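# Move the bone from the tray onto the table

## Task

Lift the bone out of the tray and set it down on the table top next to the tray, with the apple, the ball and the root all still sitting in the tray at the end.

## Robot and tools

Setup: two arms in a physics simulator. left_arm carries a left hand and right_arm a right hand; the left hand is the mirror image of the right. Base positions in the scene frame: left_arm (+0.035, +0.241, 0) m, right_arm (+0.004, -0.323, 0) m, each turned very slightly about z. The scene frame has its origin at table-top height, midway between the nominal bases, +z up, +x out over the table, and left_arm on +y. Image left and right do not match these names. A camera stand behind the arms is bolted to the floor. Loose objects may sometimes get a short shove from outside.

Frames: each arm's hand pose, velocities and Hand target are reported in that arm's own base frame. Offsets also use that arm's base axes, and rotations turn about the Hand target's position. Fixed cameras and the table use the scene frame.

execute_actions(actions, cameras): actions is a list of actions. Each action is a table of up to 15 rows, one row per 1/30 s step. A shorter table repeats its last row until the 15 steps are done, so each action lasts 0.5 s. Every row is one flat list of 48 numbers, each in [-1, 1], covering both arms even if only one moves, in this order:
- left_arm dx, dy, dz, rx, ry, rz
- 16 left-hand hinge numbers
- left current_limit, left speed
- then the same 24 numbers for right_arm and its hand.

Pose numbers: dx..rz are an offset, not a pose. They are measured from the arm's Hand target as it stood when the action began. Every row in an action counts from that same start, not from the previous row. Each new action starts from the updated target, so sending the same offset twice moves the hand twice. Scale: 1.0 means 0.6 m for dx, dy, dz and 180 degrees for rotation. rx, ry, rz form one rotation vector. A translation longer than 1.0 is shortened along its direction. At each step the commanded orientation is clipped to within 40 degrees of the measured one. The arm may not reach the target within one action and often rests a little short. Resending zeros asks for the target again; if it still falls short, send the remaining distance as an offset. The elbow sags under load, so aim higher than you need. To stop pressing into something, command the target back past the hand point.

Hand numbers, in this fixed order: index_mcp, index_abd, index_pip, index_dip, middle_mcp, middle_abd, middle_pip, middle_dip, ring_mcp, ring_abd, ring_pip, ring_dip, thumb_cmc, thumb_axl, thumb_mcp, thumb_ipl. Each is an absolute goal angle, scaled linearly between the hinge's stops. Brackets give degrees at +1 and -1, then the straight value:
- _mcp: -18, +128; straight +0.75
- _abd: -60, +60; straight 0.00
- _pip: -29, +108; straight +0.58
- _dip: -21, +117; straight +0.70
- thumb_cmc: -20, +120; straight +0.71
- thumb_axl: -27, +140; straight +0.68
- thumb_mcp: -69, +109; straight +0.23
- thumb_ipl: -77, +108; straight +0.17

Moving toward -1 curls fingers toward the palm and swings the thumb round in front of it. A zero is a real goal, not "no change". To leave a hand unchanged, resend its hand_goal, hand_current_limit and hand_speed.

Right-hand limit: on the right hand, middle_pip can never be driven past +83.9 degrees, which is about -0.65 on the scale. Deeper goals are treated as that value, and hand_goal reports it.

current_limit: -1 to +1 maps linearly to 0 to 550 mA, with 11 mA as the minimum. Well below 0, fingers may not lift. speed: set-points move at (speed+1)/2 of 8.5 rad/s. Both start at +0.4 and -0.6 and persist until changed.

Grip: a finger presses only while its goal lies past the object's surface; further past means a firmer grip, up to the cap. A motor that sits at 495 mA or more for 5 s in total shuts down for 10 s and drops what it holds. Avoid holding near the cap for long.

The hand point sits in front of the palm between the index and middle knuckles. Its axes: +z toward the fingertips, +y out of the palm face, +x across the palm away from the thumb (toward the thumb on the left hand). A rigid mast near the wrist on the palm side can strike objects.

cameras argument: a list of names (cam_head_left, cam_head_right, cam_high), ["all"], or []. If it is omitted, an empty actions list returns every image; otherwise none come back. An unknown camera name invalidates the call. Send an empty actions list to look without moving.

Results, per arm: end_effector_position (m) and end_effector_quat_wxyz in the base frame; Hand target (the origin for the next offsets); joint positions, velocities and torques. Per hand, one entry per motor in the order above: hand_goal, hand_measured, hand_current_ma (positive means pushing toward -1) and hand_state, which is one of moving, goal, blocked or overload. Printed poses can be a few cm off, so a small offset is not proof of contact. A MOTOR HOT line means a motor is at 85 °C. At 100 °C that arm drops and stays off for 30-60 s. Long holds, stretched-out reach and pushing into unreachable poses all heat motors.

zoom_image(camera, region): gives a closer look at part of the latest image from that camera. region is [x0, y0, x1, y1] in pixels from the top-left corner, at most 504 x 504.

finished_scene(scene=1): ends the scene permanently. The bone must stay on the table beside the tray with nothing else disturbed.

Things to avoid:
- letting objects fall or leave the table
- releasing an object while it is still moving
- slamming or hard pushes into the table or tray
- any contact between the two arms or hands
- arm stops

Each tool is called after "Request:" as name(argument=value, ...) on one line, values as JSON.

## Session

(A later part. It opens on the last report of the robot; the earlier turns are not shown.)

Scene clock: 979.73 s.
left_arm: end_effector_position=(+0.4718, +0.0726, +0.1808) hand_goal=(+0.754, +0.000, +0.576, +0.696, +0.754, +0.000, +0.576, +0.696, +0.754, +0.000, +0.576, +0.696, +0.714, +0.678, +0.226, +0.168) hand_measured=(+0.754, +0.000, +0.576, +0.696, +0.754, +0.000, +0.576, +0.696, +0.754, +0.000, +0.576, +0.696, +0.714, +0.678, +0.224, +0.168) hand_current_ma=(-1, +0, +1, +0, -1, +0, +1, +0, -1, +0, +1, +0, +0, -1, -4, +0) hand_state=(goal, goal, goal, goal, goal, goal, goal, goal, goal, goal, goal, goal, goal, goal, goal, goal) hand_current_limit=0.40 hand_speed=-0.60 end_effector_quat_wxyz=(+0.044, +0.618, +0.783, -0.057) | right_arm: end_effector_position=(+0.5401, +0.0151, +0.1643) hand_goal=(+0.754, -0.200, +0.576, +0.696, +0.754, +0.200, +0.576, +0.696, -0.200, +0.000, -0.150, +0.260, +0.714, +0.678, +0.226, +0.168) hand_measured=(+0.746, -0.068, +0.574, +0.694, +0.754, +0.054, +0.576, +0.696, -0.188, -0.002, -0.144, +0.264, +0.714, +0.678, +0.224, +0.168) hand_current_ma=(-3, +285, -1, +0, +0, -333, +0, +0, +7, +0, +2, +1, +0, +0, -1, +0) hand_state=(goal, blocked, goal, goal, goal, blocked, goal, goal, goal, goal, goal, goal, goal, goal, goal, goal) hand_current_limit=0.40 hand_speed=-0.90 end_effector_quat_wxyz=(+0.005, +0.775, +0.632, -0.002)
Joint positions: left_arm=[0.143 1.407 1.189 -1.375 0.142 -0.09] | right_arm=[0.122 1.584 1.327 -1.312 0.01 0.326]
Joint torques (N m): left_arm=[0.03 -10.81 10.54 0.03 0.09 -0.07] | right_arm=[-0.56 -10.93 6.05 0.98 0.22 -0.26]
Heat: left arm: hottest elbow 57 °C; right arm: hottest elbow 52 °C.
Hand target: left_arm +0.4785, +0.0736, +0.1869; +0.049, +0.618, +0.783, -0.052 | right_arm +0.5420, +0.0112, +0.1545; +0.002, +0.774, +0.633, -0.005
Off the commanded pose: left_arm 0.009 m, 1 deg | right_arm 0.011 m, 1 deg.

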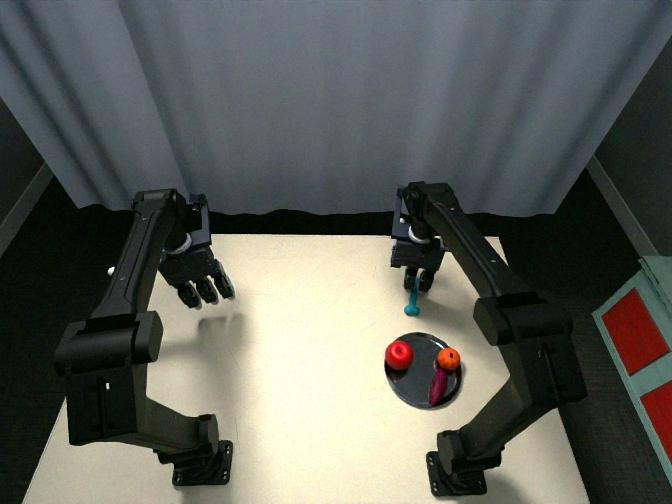

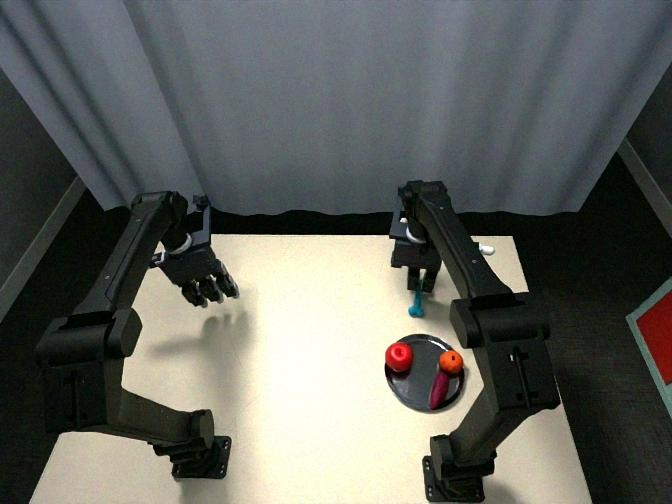

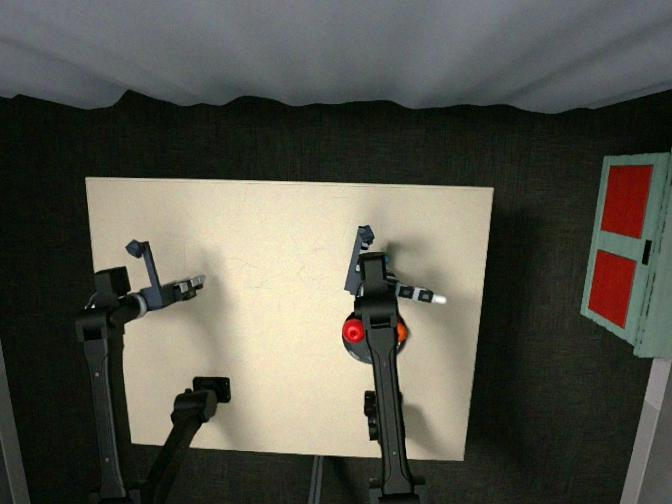

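Request:
execute_actions(actions=[[[0,0,0,0,0,0,0.754,0,0.576,0.696,0.754,0,0.576,0.696,0.754,0,0.576,0.696,0.714,0.678,0.226,0.168,0.4,-0.6,0,0,-0.015,0,0,0,0.754,-0.2,0.576,0.696,0.754,0.2,0.576,0.696,-0.2,0,-0.15,0.26,0.714,0.678,0.226,0.168,0.4,-0.9]]], cameras=["cam_head_left","cam_head_right","cam_high"])

Request:
zoom_image(camera="cam_head_left", region=[395, 270, 445, 325])

Request:
zoom_image(camera="cam_head_right", region=[390, 260, 470, 350])

Scene clock: 1036.80 s.
left_arm: end_effector_position=(+0.4718, +0.0726, +0.1808) hand_goal=(+0.754, +0.000, +0.576, +0.696, +0.754, +0.000, +0.576, +0.696, +0.754, +0.000, +0.576, +0.696, +0.714, +0.678, +0.226, +0.168) hand_measured=(+0.754, +0.000, +0.576, +0.696, +0.754, +0.000, +0.576, +0.696, +0.754, +0.000, +0.576, +0.696, +0.714, +0.678, +0.224, +0.168) hand_current_ma=(-1, +0, +1, +0, -1, +0, +1, +0, -1, +0, +1, +0, +0, -1, -4, +0) hand_state=(goal, goal, goal, goal, goal, goal, goal, goal, goal, goal, goal, goal, goal, goal, goal, goal) hand_current_limit=0.40 hand_speed=-0.60 end_effector_quat_wxyz=(+0.044, +0.618, +0.783, -0.057) | right_arm: end_effector_position=(+0.5413, +0.0150, +0.1591) hand_goal=(+0.754, -0.200, +0.576, +0.696, +0.754, +0.200, +0.576, +0.696, -0.200, +0.000, -0.150, +0.260, +0.714, +0.678, +0.226, +0.168) hand_measured=(+0.746, -0.068, +0.574, +0.694, +0.754, +0.056, +0.576, +0.696, -0.188, -0.002, -0.144, +0.264, +0.714, +0.678, +0.224, +0.168) hand_current_ma=(-3, +285, -1, +0, +0, -330, +0, +0, +7, +0, +2, +1, +0, +0, -1, +0) hand_state=(goal, blocked, goal, goal, goal, blocked, goal, goal, goal, goal, goal, goal, goal, goal, goal, goal) hand_current_limit=0.40 hand_speed=-0.90 end_effector_quat_wxyz=(+0.007, +0.775, +0.632, +0.002)
Joint positions: left_arm=[0.143 1.407 1.189 -1.375 0.142 -0.09] | right_arm=[0.122 1.585 1.313 -1.287 0.01 0.326]
Joint torques (N m): left_arm=[0.21 -10.93 10.51 -0.05 0.08 -0.07] | right_arm=[-0.56 -10.64 5.89 0.9 0.21 -0.26]
Heat: left arm: hottest elbow 57 °C; right arm: hottest elbow 46 °C.
Hand target: left_arm +0.4785, +0.0736, +0.1869; +0.049, +0.618, +0.783, -0.052 | right_arm +0.5419, +0.0111, +0.1453; +0.002, +0.774, +0.633, -0.005
Off the commanded pose: left_arm 0.009 m, 1 deg | right_arm 0.014 m, 1 deg.

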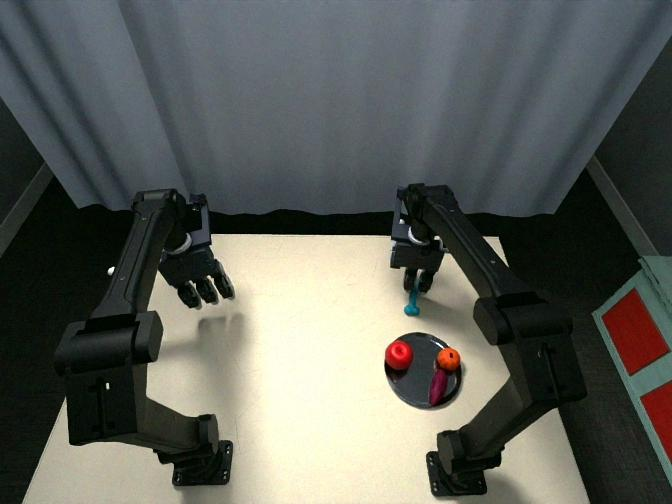

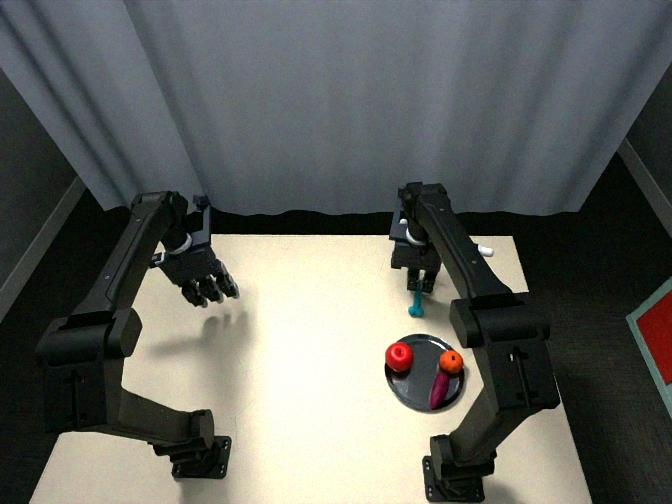

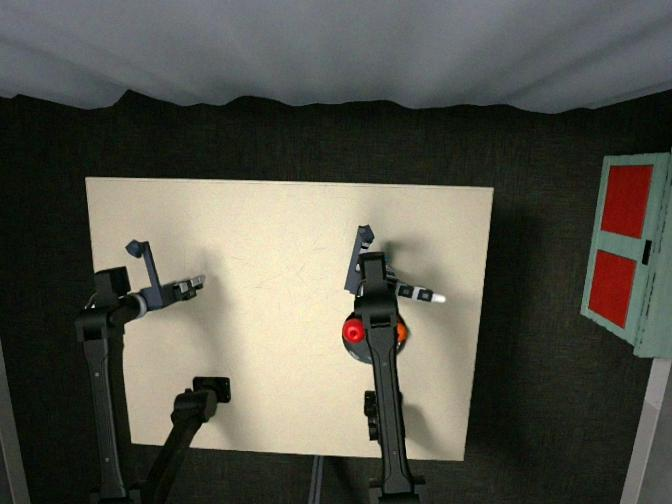

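Scaled by 9.164 from the camera's 672x504 image, which has a finer 960x720 frame.

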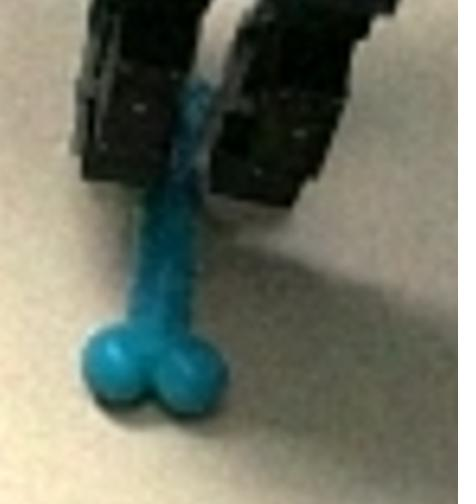

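Scaled by 5.600 from the camera's 672x504 image, which has a finer 960x720 frame.

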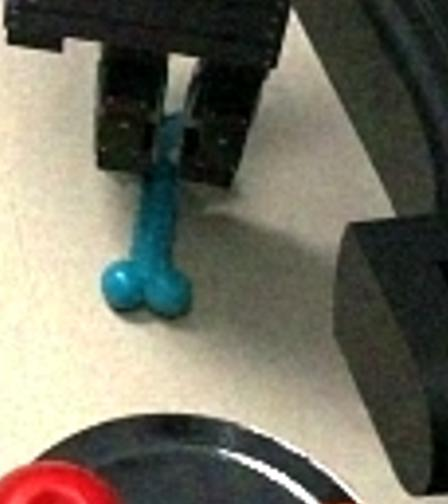

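Request:
execute_actions(actions=[[[0,0,0,0,0,0,0.754,0,0.576,0.696,0.754,0,0.576,0.696,0.754,0,0.576,0.696,0.714,0.678,0.226,0.168,0.4,-0.6,0,0,-0.018,0,0,0,0.754,-0.2,0.576,0.696,0.754,0.2,0.576,0.696,-0.2,0,-0.15,0.26,0.714,0.678,0.226,0.168,0.4,-0.9]]], cameras=["cam_head_left","cam_head_right","cam_high"])

Request:
zoom_image(camera="cam_head_left", region=[395, 270, 445, 325])

Request:
zoom_image(camera="cam_high", region=[350, 215, 420, 315])

Scene clock: 1051.27 s.
left_arm: end_effector_position=(+0.4718, +0.0726, +0.1808) hand_goal=(+0.754, +0.000, +0.576, +0.696, +0.754, +0.000, +0.576, +0.696, +0.754, +0.000, +0.576, +0.696, +0.714, +0.678, +0.226, +0.168) hand_measured=(+0.754, +0.000, +0.576, +0.696, +0.754, +0.000, +0.576, +0.696, +0.754, +0.000, +0.576, +0.696, +0.714, +0.678, +0.224, +0.168) hand_current_ma=(-1, +0, +1, +0, -1, +0, +1, +0, -1, +0, +1, +0, +0, -1, -4, +0) hand_state=(goal, goal, goal, goal, goal, goal, goal, goal, goal, goal, goal, goal, goal, goal, goal, goal) hand_current_limit=0.40 hand_speed=-0.60 end_effector_quat_wxyz=(+0.044, +0.618, +0.783, -0.057) | right_arm: end_effector_position=(+0.5412, +0.0150, +0.1467) hand_goal=(+0.754, -0.200, +0.576, +0.696, +0.754, +0.200, +0.576, +0.696, -0.200, +0.000, -0.150, +0.260, +0.714, +0.678, +0.226, +0.168) hand_measured=(+0.746, -0.068, +0.574, +0.694, +0.754, +0.056, +0.576, +0.696, -0.188, -0.002, -0.144, +0.264, +0.714, +0.678, +0.224, +0.168) hand_current_ma=(-3, +285, -1, +0, +0, -327, +0, +0, +7, +0, +2, +1, +0, +0, -1, +0) hand_state=(goal, blocked, goal, goal, goal, blocked, goal, goal, goal, goal, goal, goal, goal, goal, goal, goal) hand_current_limit=0.40 hand_speed=-0.90 end_effector_quat_wxyz=(+0.006, +0.775, +0.632, +0.001)
Joint positions: left_arm=[0.143 1.407 1.189 -1.375 0.142 -0.09] | right_arm=[0.122 1.596 1.293 -1.259 0.01 0.326]
Joint torques (N m): left_arm=[-0.03 -10.75 10.5 -0.02 0.07 -0.08] | right_arm=[-0.38 -10.52 5.89 0.92 0.21 -0.26]
Heat: left arm: hottest elbow 57 °C; right arm: hottest elbow 44 °C.
Hand target: left_arm +0.4785, +0.0736, +0.1869; +0.049, +0.618, +0.783, -0.052 | right_arm +0.5418, +0.0111, +0.1345; +0.002, +0.774, +0.633, -0.005
Off the commanded pose: left_arm 0.009 m, 1 deg | right_arm 0.013 m, 1 deg.

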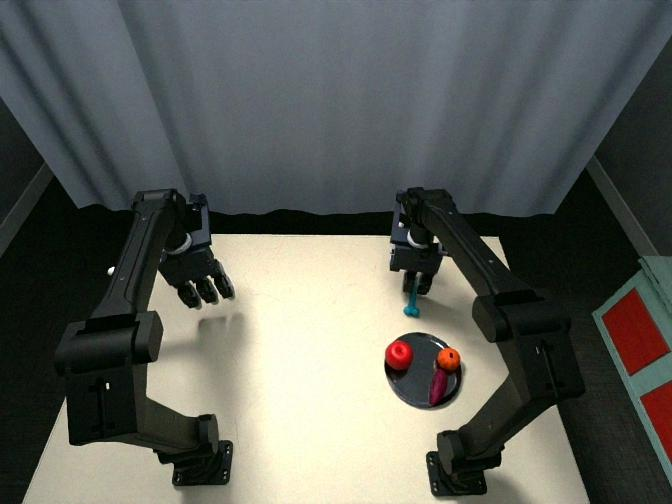

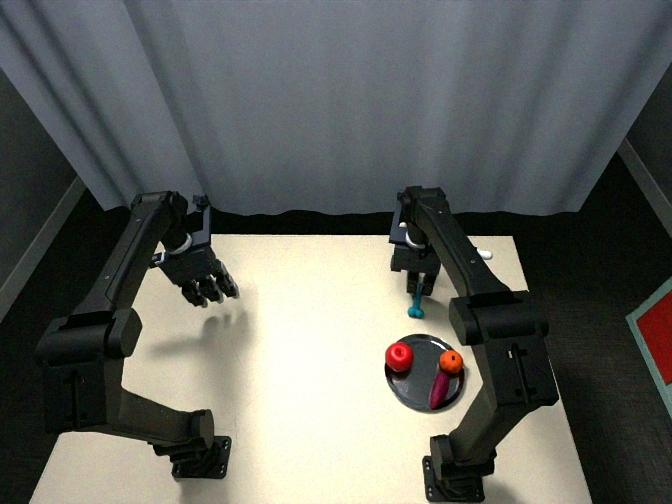

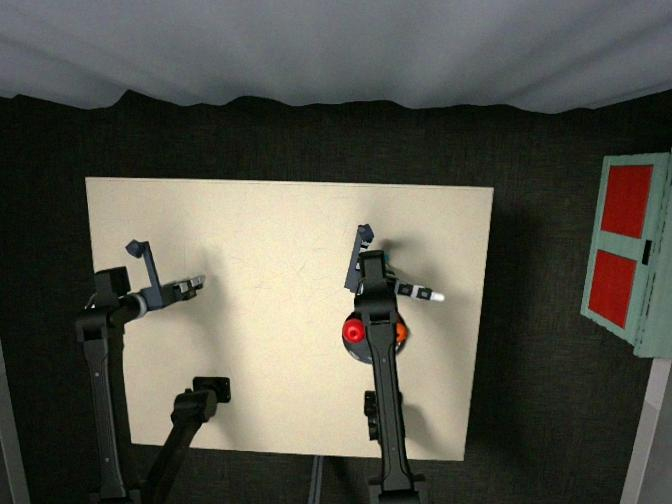

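Scaled by 9.164 from the camera's 672x504 image, which has a finer 960x720 frame.

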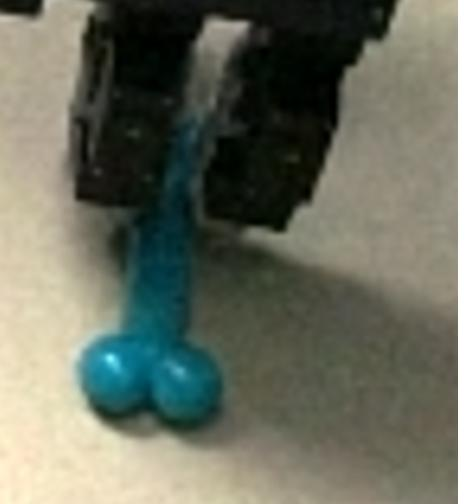

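Scaled by 5.040 from the camera's 672x504 image, which has a finer 960x720 frame.

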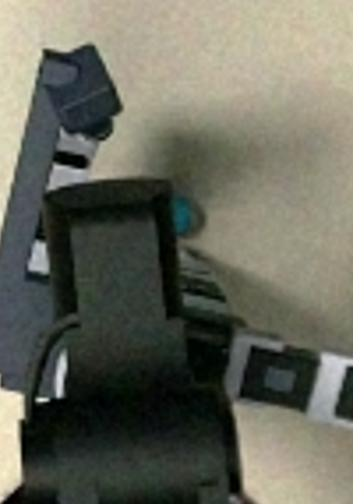

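Request:
execute_actions(actions=[[[0,0,0,0,0,0,0.754,0,0.576,0.696,0.754,0,0.576,0.696,0.754,0,0.576,0.696,0.714,0.678,0.226,0.168,0.4,-0.6,0,0,-0.012,0,0,0,0.754,-0.2,0.576,0.696,0.754,0.2,0.576,0.696,-0.2,0,-0.15,0.26,0.714,0.678,0.226,0.168,0.4,-0.9]]], cameras=["cam_head_left","cam_head_right","cam_high"])

Request:
zoom_image(camera="cam_head_left", region=[395, 270, 445, 325])

Request:
zoom_image(camera="cam_high", region=[350, 215, 420, 315])

Scene clock: 1062.33 s.
left_arm: end_effector_position=(+0.4718, +0.0726, +0.1808) hand_goal=(+0.754, +0.000, +0.576, +0.696, +0.754, +0.000, +0.576, +0.696, +0.754, +0.000, +0.576, +0.696, +0.714, +0.678, +0.226, +0.168) hand_measured=(+0.754, +0.000, +0.576, +0.696, +0.754, +0.000, +0.576, +0.696, +0.754, +0.000, +0.576, +0.696, +0.714, +0.678, +0.224, +0.168) hand_current_ma=(-1, +0, +1, +0, -1, +0, +1, +0, -1, +0, +1, +0, +0, -1, -4, +0) hand_state=(goal, goal, goal, goal, goal, goal, goal, goal, goal, goal, goal, goal, goal, goal, goal, goal) hand_current_limit=0.40 hand_speed=-0.60 end_effector_quat_wxyz=(+0.044, +0.618, +0.783, -0.057) | right_arm: end_effector_position=(+0.5415, +0.0148, +0.1430) hand_goal=(+0.754, -0.200, +0.576, +0.696, +0.754, +0.200, +0.576, +0.696, -0.200, +0.000, -0.150, +0.260, +0.714, +0.678, +0.226, +0.168) hand_measured=(+0.748, -0.068, +0.574, +0.694, +0.754, +0.058, +0.576, +0.696, -0.188, -0.002, -0.144, +0.264, +0.714, +0.678, +0.224, +0.168) hand_current_ma=(-3, +285, -1, +0, +0, -321, +0, +0, +7, +0, +2, +1, +0, +0, -1, +0) hand_state=(goal, blocked, goal, goal, goal, blocked, goal, goal, goal, goal, goal, goal, goal, goal, goal, goal) hand_current_limit=0.40 hand_speed=-0.90 end_effector_quat_wxyz=(+0.007, +0.775, +0.631, +0.002)
Joint positions: left_arm=[0.143 1.407 1.189 -1.375 0.142 -0.09] | right_arm=[0.121 1.598 1.284 -1.245 0.01 0.326]
Joint torques (N m): left_arm=[0.09 -10.81 10.5 -0.01 0.07 -0.06] | right_arm=[-0.38 -10.17 5.6 1.11 0.2 -0.26]
Heat: left arm: hottest elbow 58 °C; right arm: hottest elbow 44 °C.
Hand target: left_arm +0.4785, +0.0736, +0.1869; +0.049, +0.618, +0.783, -0.052 | right_arm +0.5419, +0.0110, +0.1275; +0.002, +0.775, +0.633, -0.005
Off the commanded pose: left_arm 0.009 m, 1 deg | right_arm 0.016 m, 1 deg.

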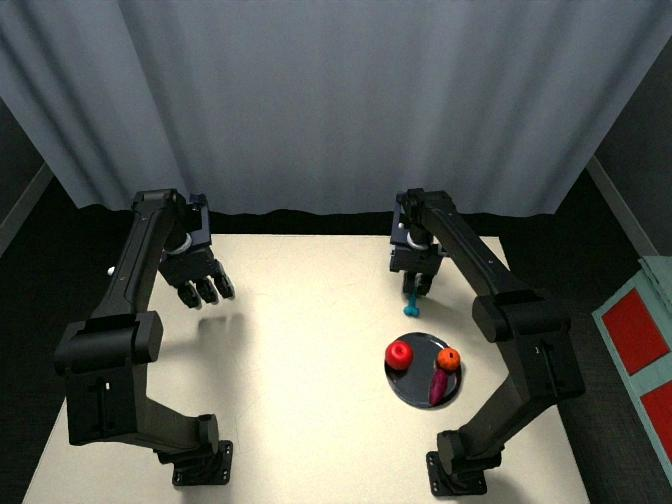

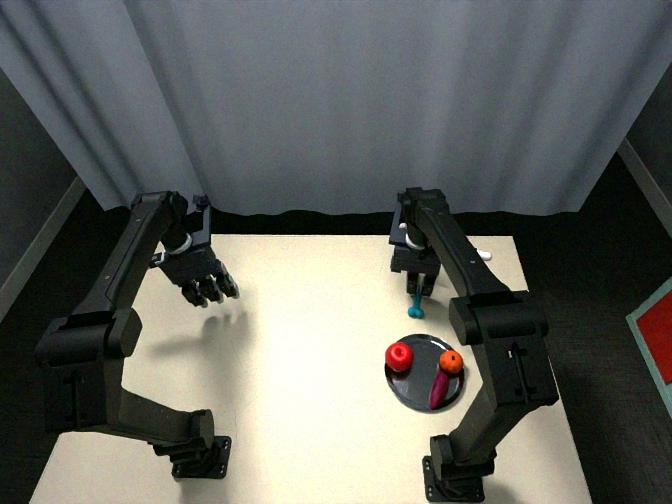

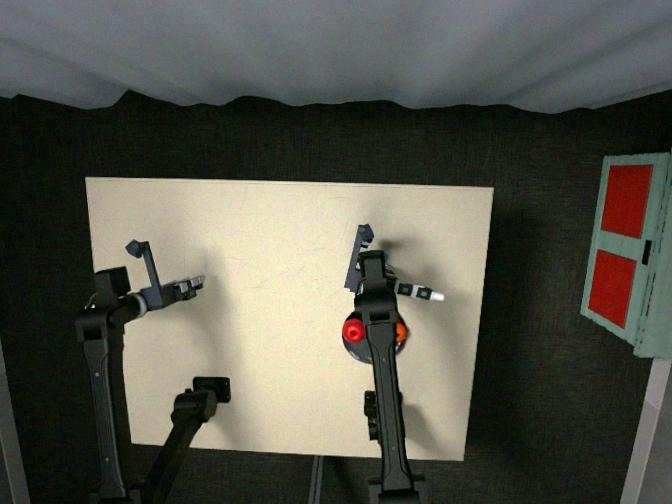

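Scaled by 9.164 from the camera's 672x504 image, which has a finer 960x720 frame.

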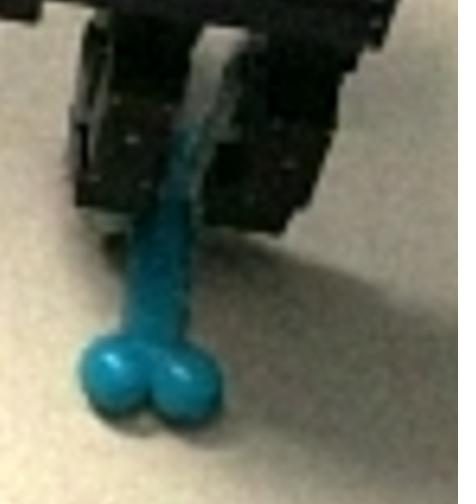

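Scaled by 5.040 from the camera's 672x504 image, which has a finer 960x720 frame.

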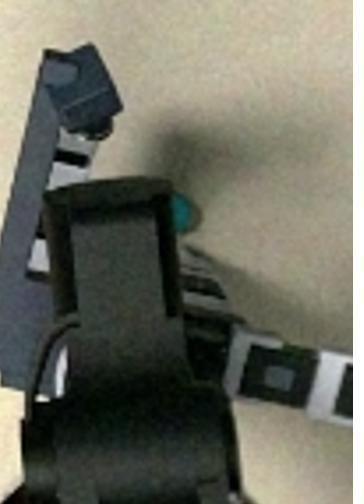

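Request:
execute_actions(actions=[[[0,0,0,0,0,0,0.754,0,0.576,0.696,0.754,0,0.576,0.696,0.754,0,0.576,0.696,0.714,0.678,0.226,0.168,0.4,-0.6,0,0,0,0,0,0,0.754,-0.03,0.576,0.696,0.754,0.02,0.576,0.696,-0.2,0,-0.15,0.26,0.714,0.678,0.226,0.168,0.4,-0.93]],[[0,0,0,0,0,0,0.754,0,0.576,0.696,0.754,0,0.576,0.696,0.754,0,0.576,0.696,0.714,0.678,0.226,0.168,0.4,-0.6,0,0,0,0,0,0,0.754,0.12,0.576,0.696,0.754,-0.12,0.576,0.696,-0.2,0,-0.15,0.26,0.714,0.678,0.226,0.168,0.4,-0.9]]], cameras=["cam_head_left","cam_head_right","cam_high"])

Request:
zoom_image(camera="cam_head_left", region=[395, 270, 445, 325])

Request:
zoom_image(camera="cam_high", region=[350, 215, 420, 315])

Scene clock: 1084.83 s.
left_arm: end_effector_position=(+0.4718, +0.0726, +0.1808) hand_goal=(+0.754, +0.000, +0.576, +0.696, +0.754, +0.000, +0.576, +0.696, +0.754, +0.000, +0.576, +0.696, +0.714, +0.678, +0.226, +0.168) hand_measured=(+0.754, +0.000, +0.576, +0.696, +0.754, +0.000, +0.576, +0.696, +0.754, +0.000, +0.576, +0.696, +0.714, +0.678, +0.224, +0.168) hand_current_ma=(-1, +0, +1, +0, -1, +0, +1, +0, -1, +0, +1, +0, +0, -1, -4, +0) hand_state=(goal, goal, goal, goal, goal, goal, goal, goal, goal, goal, goal, goal, goal, goal, goal, goal) hand_current_limit=0.40 hand_speed=-0.60 end_effector_quat_wxyz=(+0.044, +0.618, +0.783, -0.057) | right_arm: end_effector_position=(+0.5422, +0.0149, +0.1424) hand_goal=(+0.754, +0.120, +0.576, +0.696, +0.754, -0.120, +0.576, +0.696, -0.200, +0.000, -0.150, +0.260, +0.714, +0.678, +0.226, +0.168) hand_measured=(+0.748, +0.116, +0.574, +0.694, +0.756, -0.116, +0.576, +0.696, -0.188, -0.002, -0.144, +0.264, +0.714, +0.678, +0.224, +0.168) hand_current_ma=(-2, -1, -1, +0, +0, +1, +0, +0, +7, +0, +2, +1, +0, +0, -1, +0) hand_state=(goal, goal, goal, goal, goal, goal, goal, goal, goal, goal, goal, goal, goal, goal, goal, goal) hand_current_limit=0.40 hand_speed=-0.90 end_effector_quat_wxyz=(+0.008, +0.775, +0.631, +0.003)
Joint positions: left_arm=[0.143 1.407 1.189 -1.375 0.142 -0.09] | right_arm=[0.121 1.599 1.284 -1.242 0.01 0.326]
Joint torques (N m): left_arm=[0.09 -10.7 10.5 -0.01 0.07 -0.08] | right_arm=[-0.44 -10.46 5.61 1.01 0.2 -0.26]
Heat: left arm: hottest elbow 58 °C; right arm: hottest elbow 44 °C.
Hand target: left_arm +0.4785, +0.0736, +0.1869; +0.049, +0.618, +0.783, -0.052 | right_arm +0.5419, +0.0110, +0.1274; +0.002, +0.775, +0.633, -0.005
Off the commanded pose: left_arm 0.009 m, 1 deg | right_arm 0.015 m, 1 deg.

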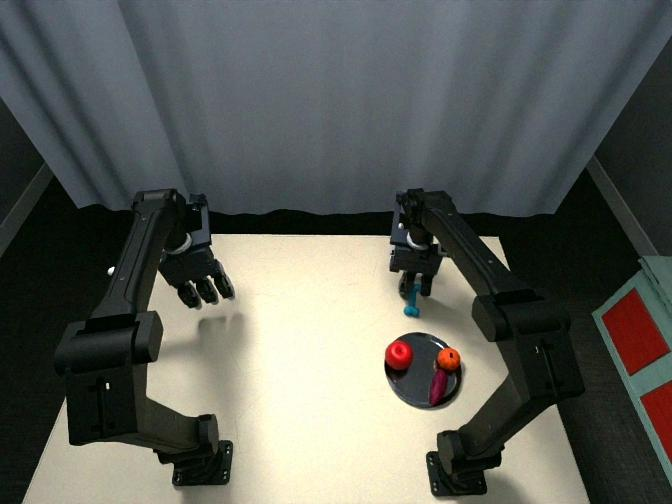

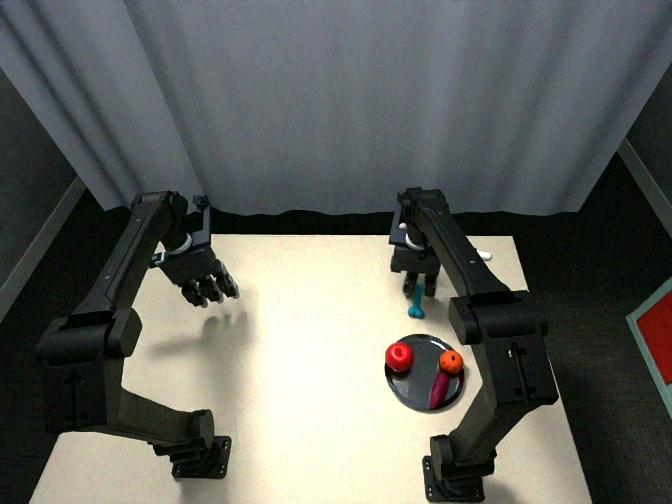

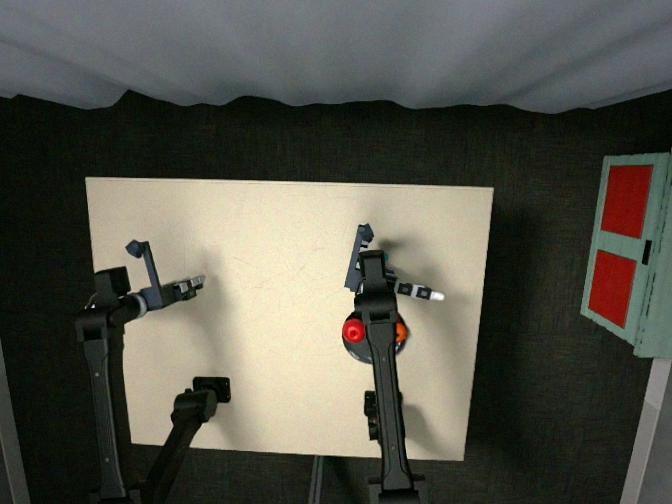

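Scaled by 9.164 from the camera's 672x504 image, which has a finer 960x720 frame.

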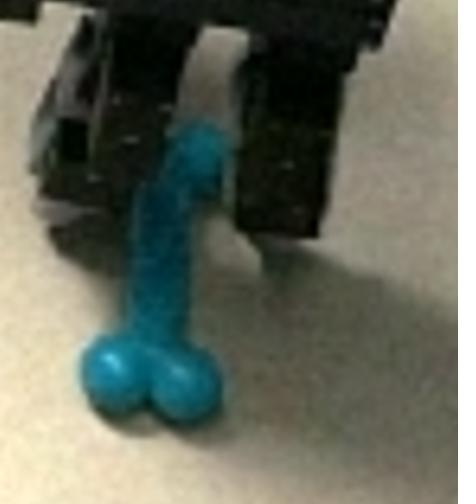

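Scaled by 5.040 from the camera's 672x504 image, which has a finer 960x720 frame.

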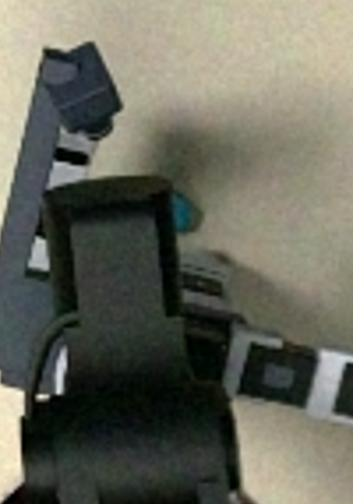

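Request:
execute_actions(actions=[[[0,0,0,0,0,0,0.754,0,0.576,0.696,0.754,0,0.576,0.696,0.754,0,0.576,0.696,0.714,0.678,0.226,0.168,0.4,-0.6,0.015,0,0.09,0,0,0,0.754,0.12,0.576,0.696,0.754,-0.12,0.576,0.696,-0.2,0,-0.15,0.26,0.714,0.678,0.226,0.168,0.4,-0.9]],[[0,0,0,0,0,0,0.754,0,0.576,0.696,0.754,0,0.576,0.696,0.754,0,0.576,0.696,0.714,0.678,0.226,0.168,0.4,-0.6,0,0,0.1,0,0,0,0.754,0.12,0.576,0.696,0.754,-0.12,0.576,0.696,-0.2,0,-0.15,0.26,0.714,0.678,0.226,0.168,0.4,-0.9]]], cameras=["cam_head_left","cam_head_right","cam_high"])

Request:
zoom_image(camera="cam_head_left", region=[380, 270, 480, 410])

Scene clock: 1097.63 s.
left_arm: end_effector_position=(+0.4718, +0.0726, +0.1808) hand_goal=(+0.754, +0.000, +0.576, +0.696, +0.754, +0.000, +0.576, +0.696, +0.754, +0.000, +0.576, +0.696, +0.714, +0.678, +0.226, +0.168) hand_measured=(+0.754, +0.000, +0.576, +0.696, +0.754, +0.000, +0.576, +0.696, +0.754, +0.000, +0.576, +0.696, +0.714, +0.678, +0.224, +0.168) hand_current_ma=(-1, +0, +1, +0, -1, +0, +1, +0, -1, +0, +1, +0, +0, -1, -4, +0) hand_state=(goal, goal, goal, goal, goal, goal, goal, goal, goal, goal, goal, goal, goal, goal, goal, goal) hand_current_limit=0.40 hand_speed=-0.60 end_effector_quat_wxyz=(+0.044, +0.618, +0.783, -0.057) | right_arm: end_effector_position=(+0.5371, +0.0138, +0.2126) hand_goal=(+0.754, +0.120, +0.576, +0.696, +0.754, -0.120, +0.576, +0.696, -0.200, +0.000, -0.150, +0.260, +0.714, +0.678, +0.226, +0.168) hand_measured=(+0.750, +0.116, +0.574, +0.694, +0.754, -0.116, +0.576, +0.696, -0.188, -0.002, -0.144, +0.264, +0.714, +0.678, +0.224, +0.168) hand_current_ma=(-1, -1, -1, +0, +0, +1, +0, +0, +7, +0, +2, +1, +0, +0, -1, +0) hand_state=(goal, goal, goal, goal, goal, goal, goal, goal, goal, goal, goal, goal, goal, goal, goal, goal) hand_current_limit=0.40 hand_speed=-0.90 end_effector_quat_wxyz=(-0.011, +0.775, +0.632, -0.028)
Joint positions: left_arm=[0.143 1.407 1.189 -1.375 0.142 -0.09] | right_arm=[0.12 1.59 1.474 -1.514 0.01 0.324]
Joint torques (N m): left_arm=[0.03 -10.81 10.51 0.02 0.08 -0.08] | right_arm=[-0.5 -12.69 11.06 -0.13 0.24 -0.25]
Heat: left arm: hottest elbow 58 °C; right arm: hottest elbow 44 °C.
Hand target: left_arm +0.4785, +0.0736, +0.1869; +0.049, +0.618, +0.783, -0.052 | right_arm +0.5509, +0.0110, +0.2413; +0.002, +0.775, +0.633, -0.005
Off the commanded pose: left_arm 0.009 m, 1 deg | right_arm 0.032 m, 3 deg.

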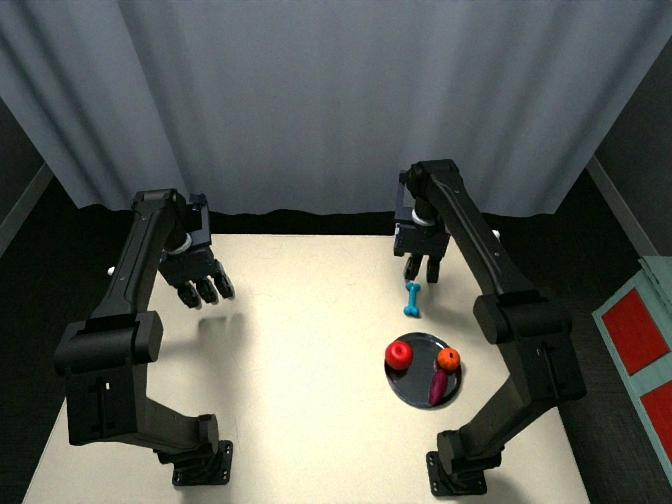

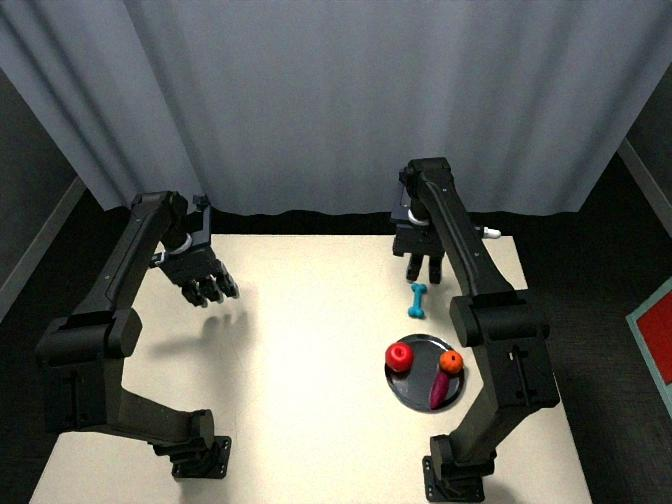

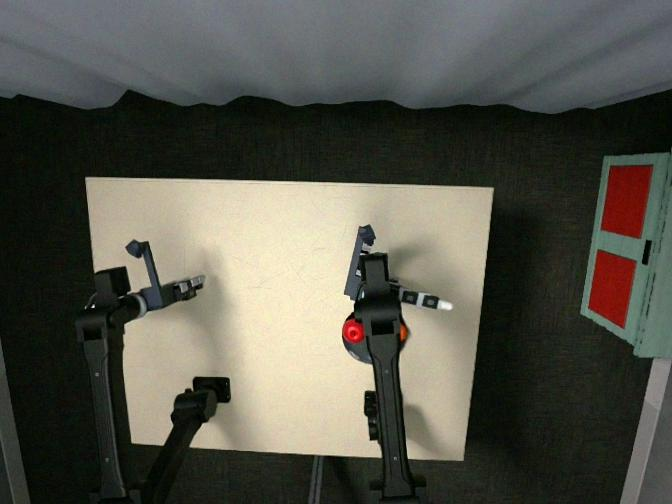

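Scaled by 3.600 from the camera's 672x504 image, which has a finer 960x720 frame.

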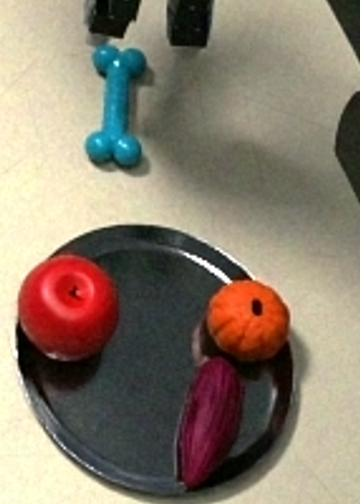

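The bone is lying on the table in front of the tray. The apple, ball and root are still in the tray, and the hand is clear of everything.

Request:
finished_scene()

The scene is finished: the task was done.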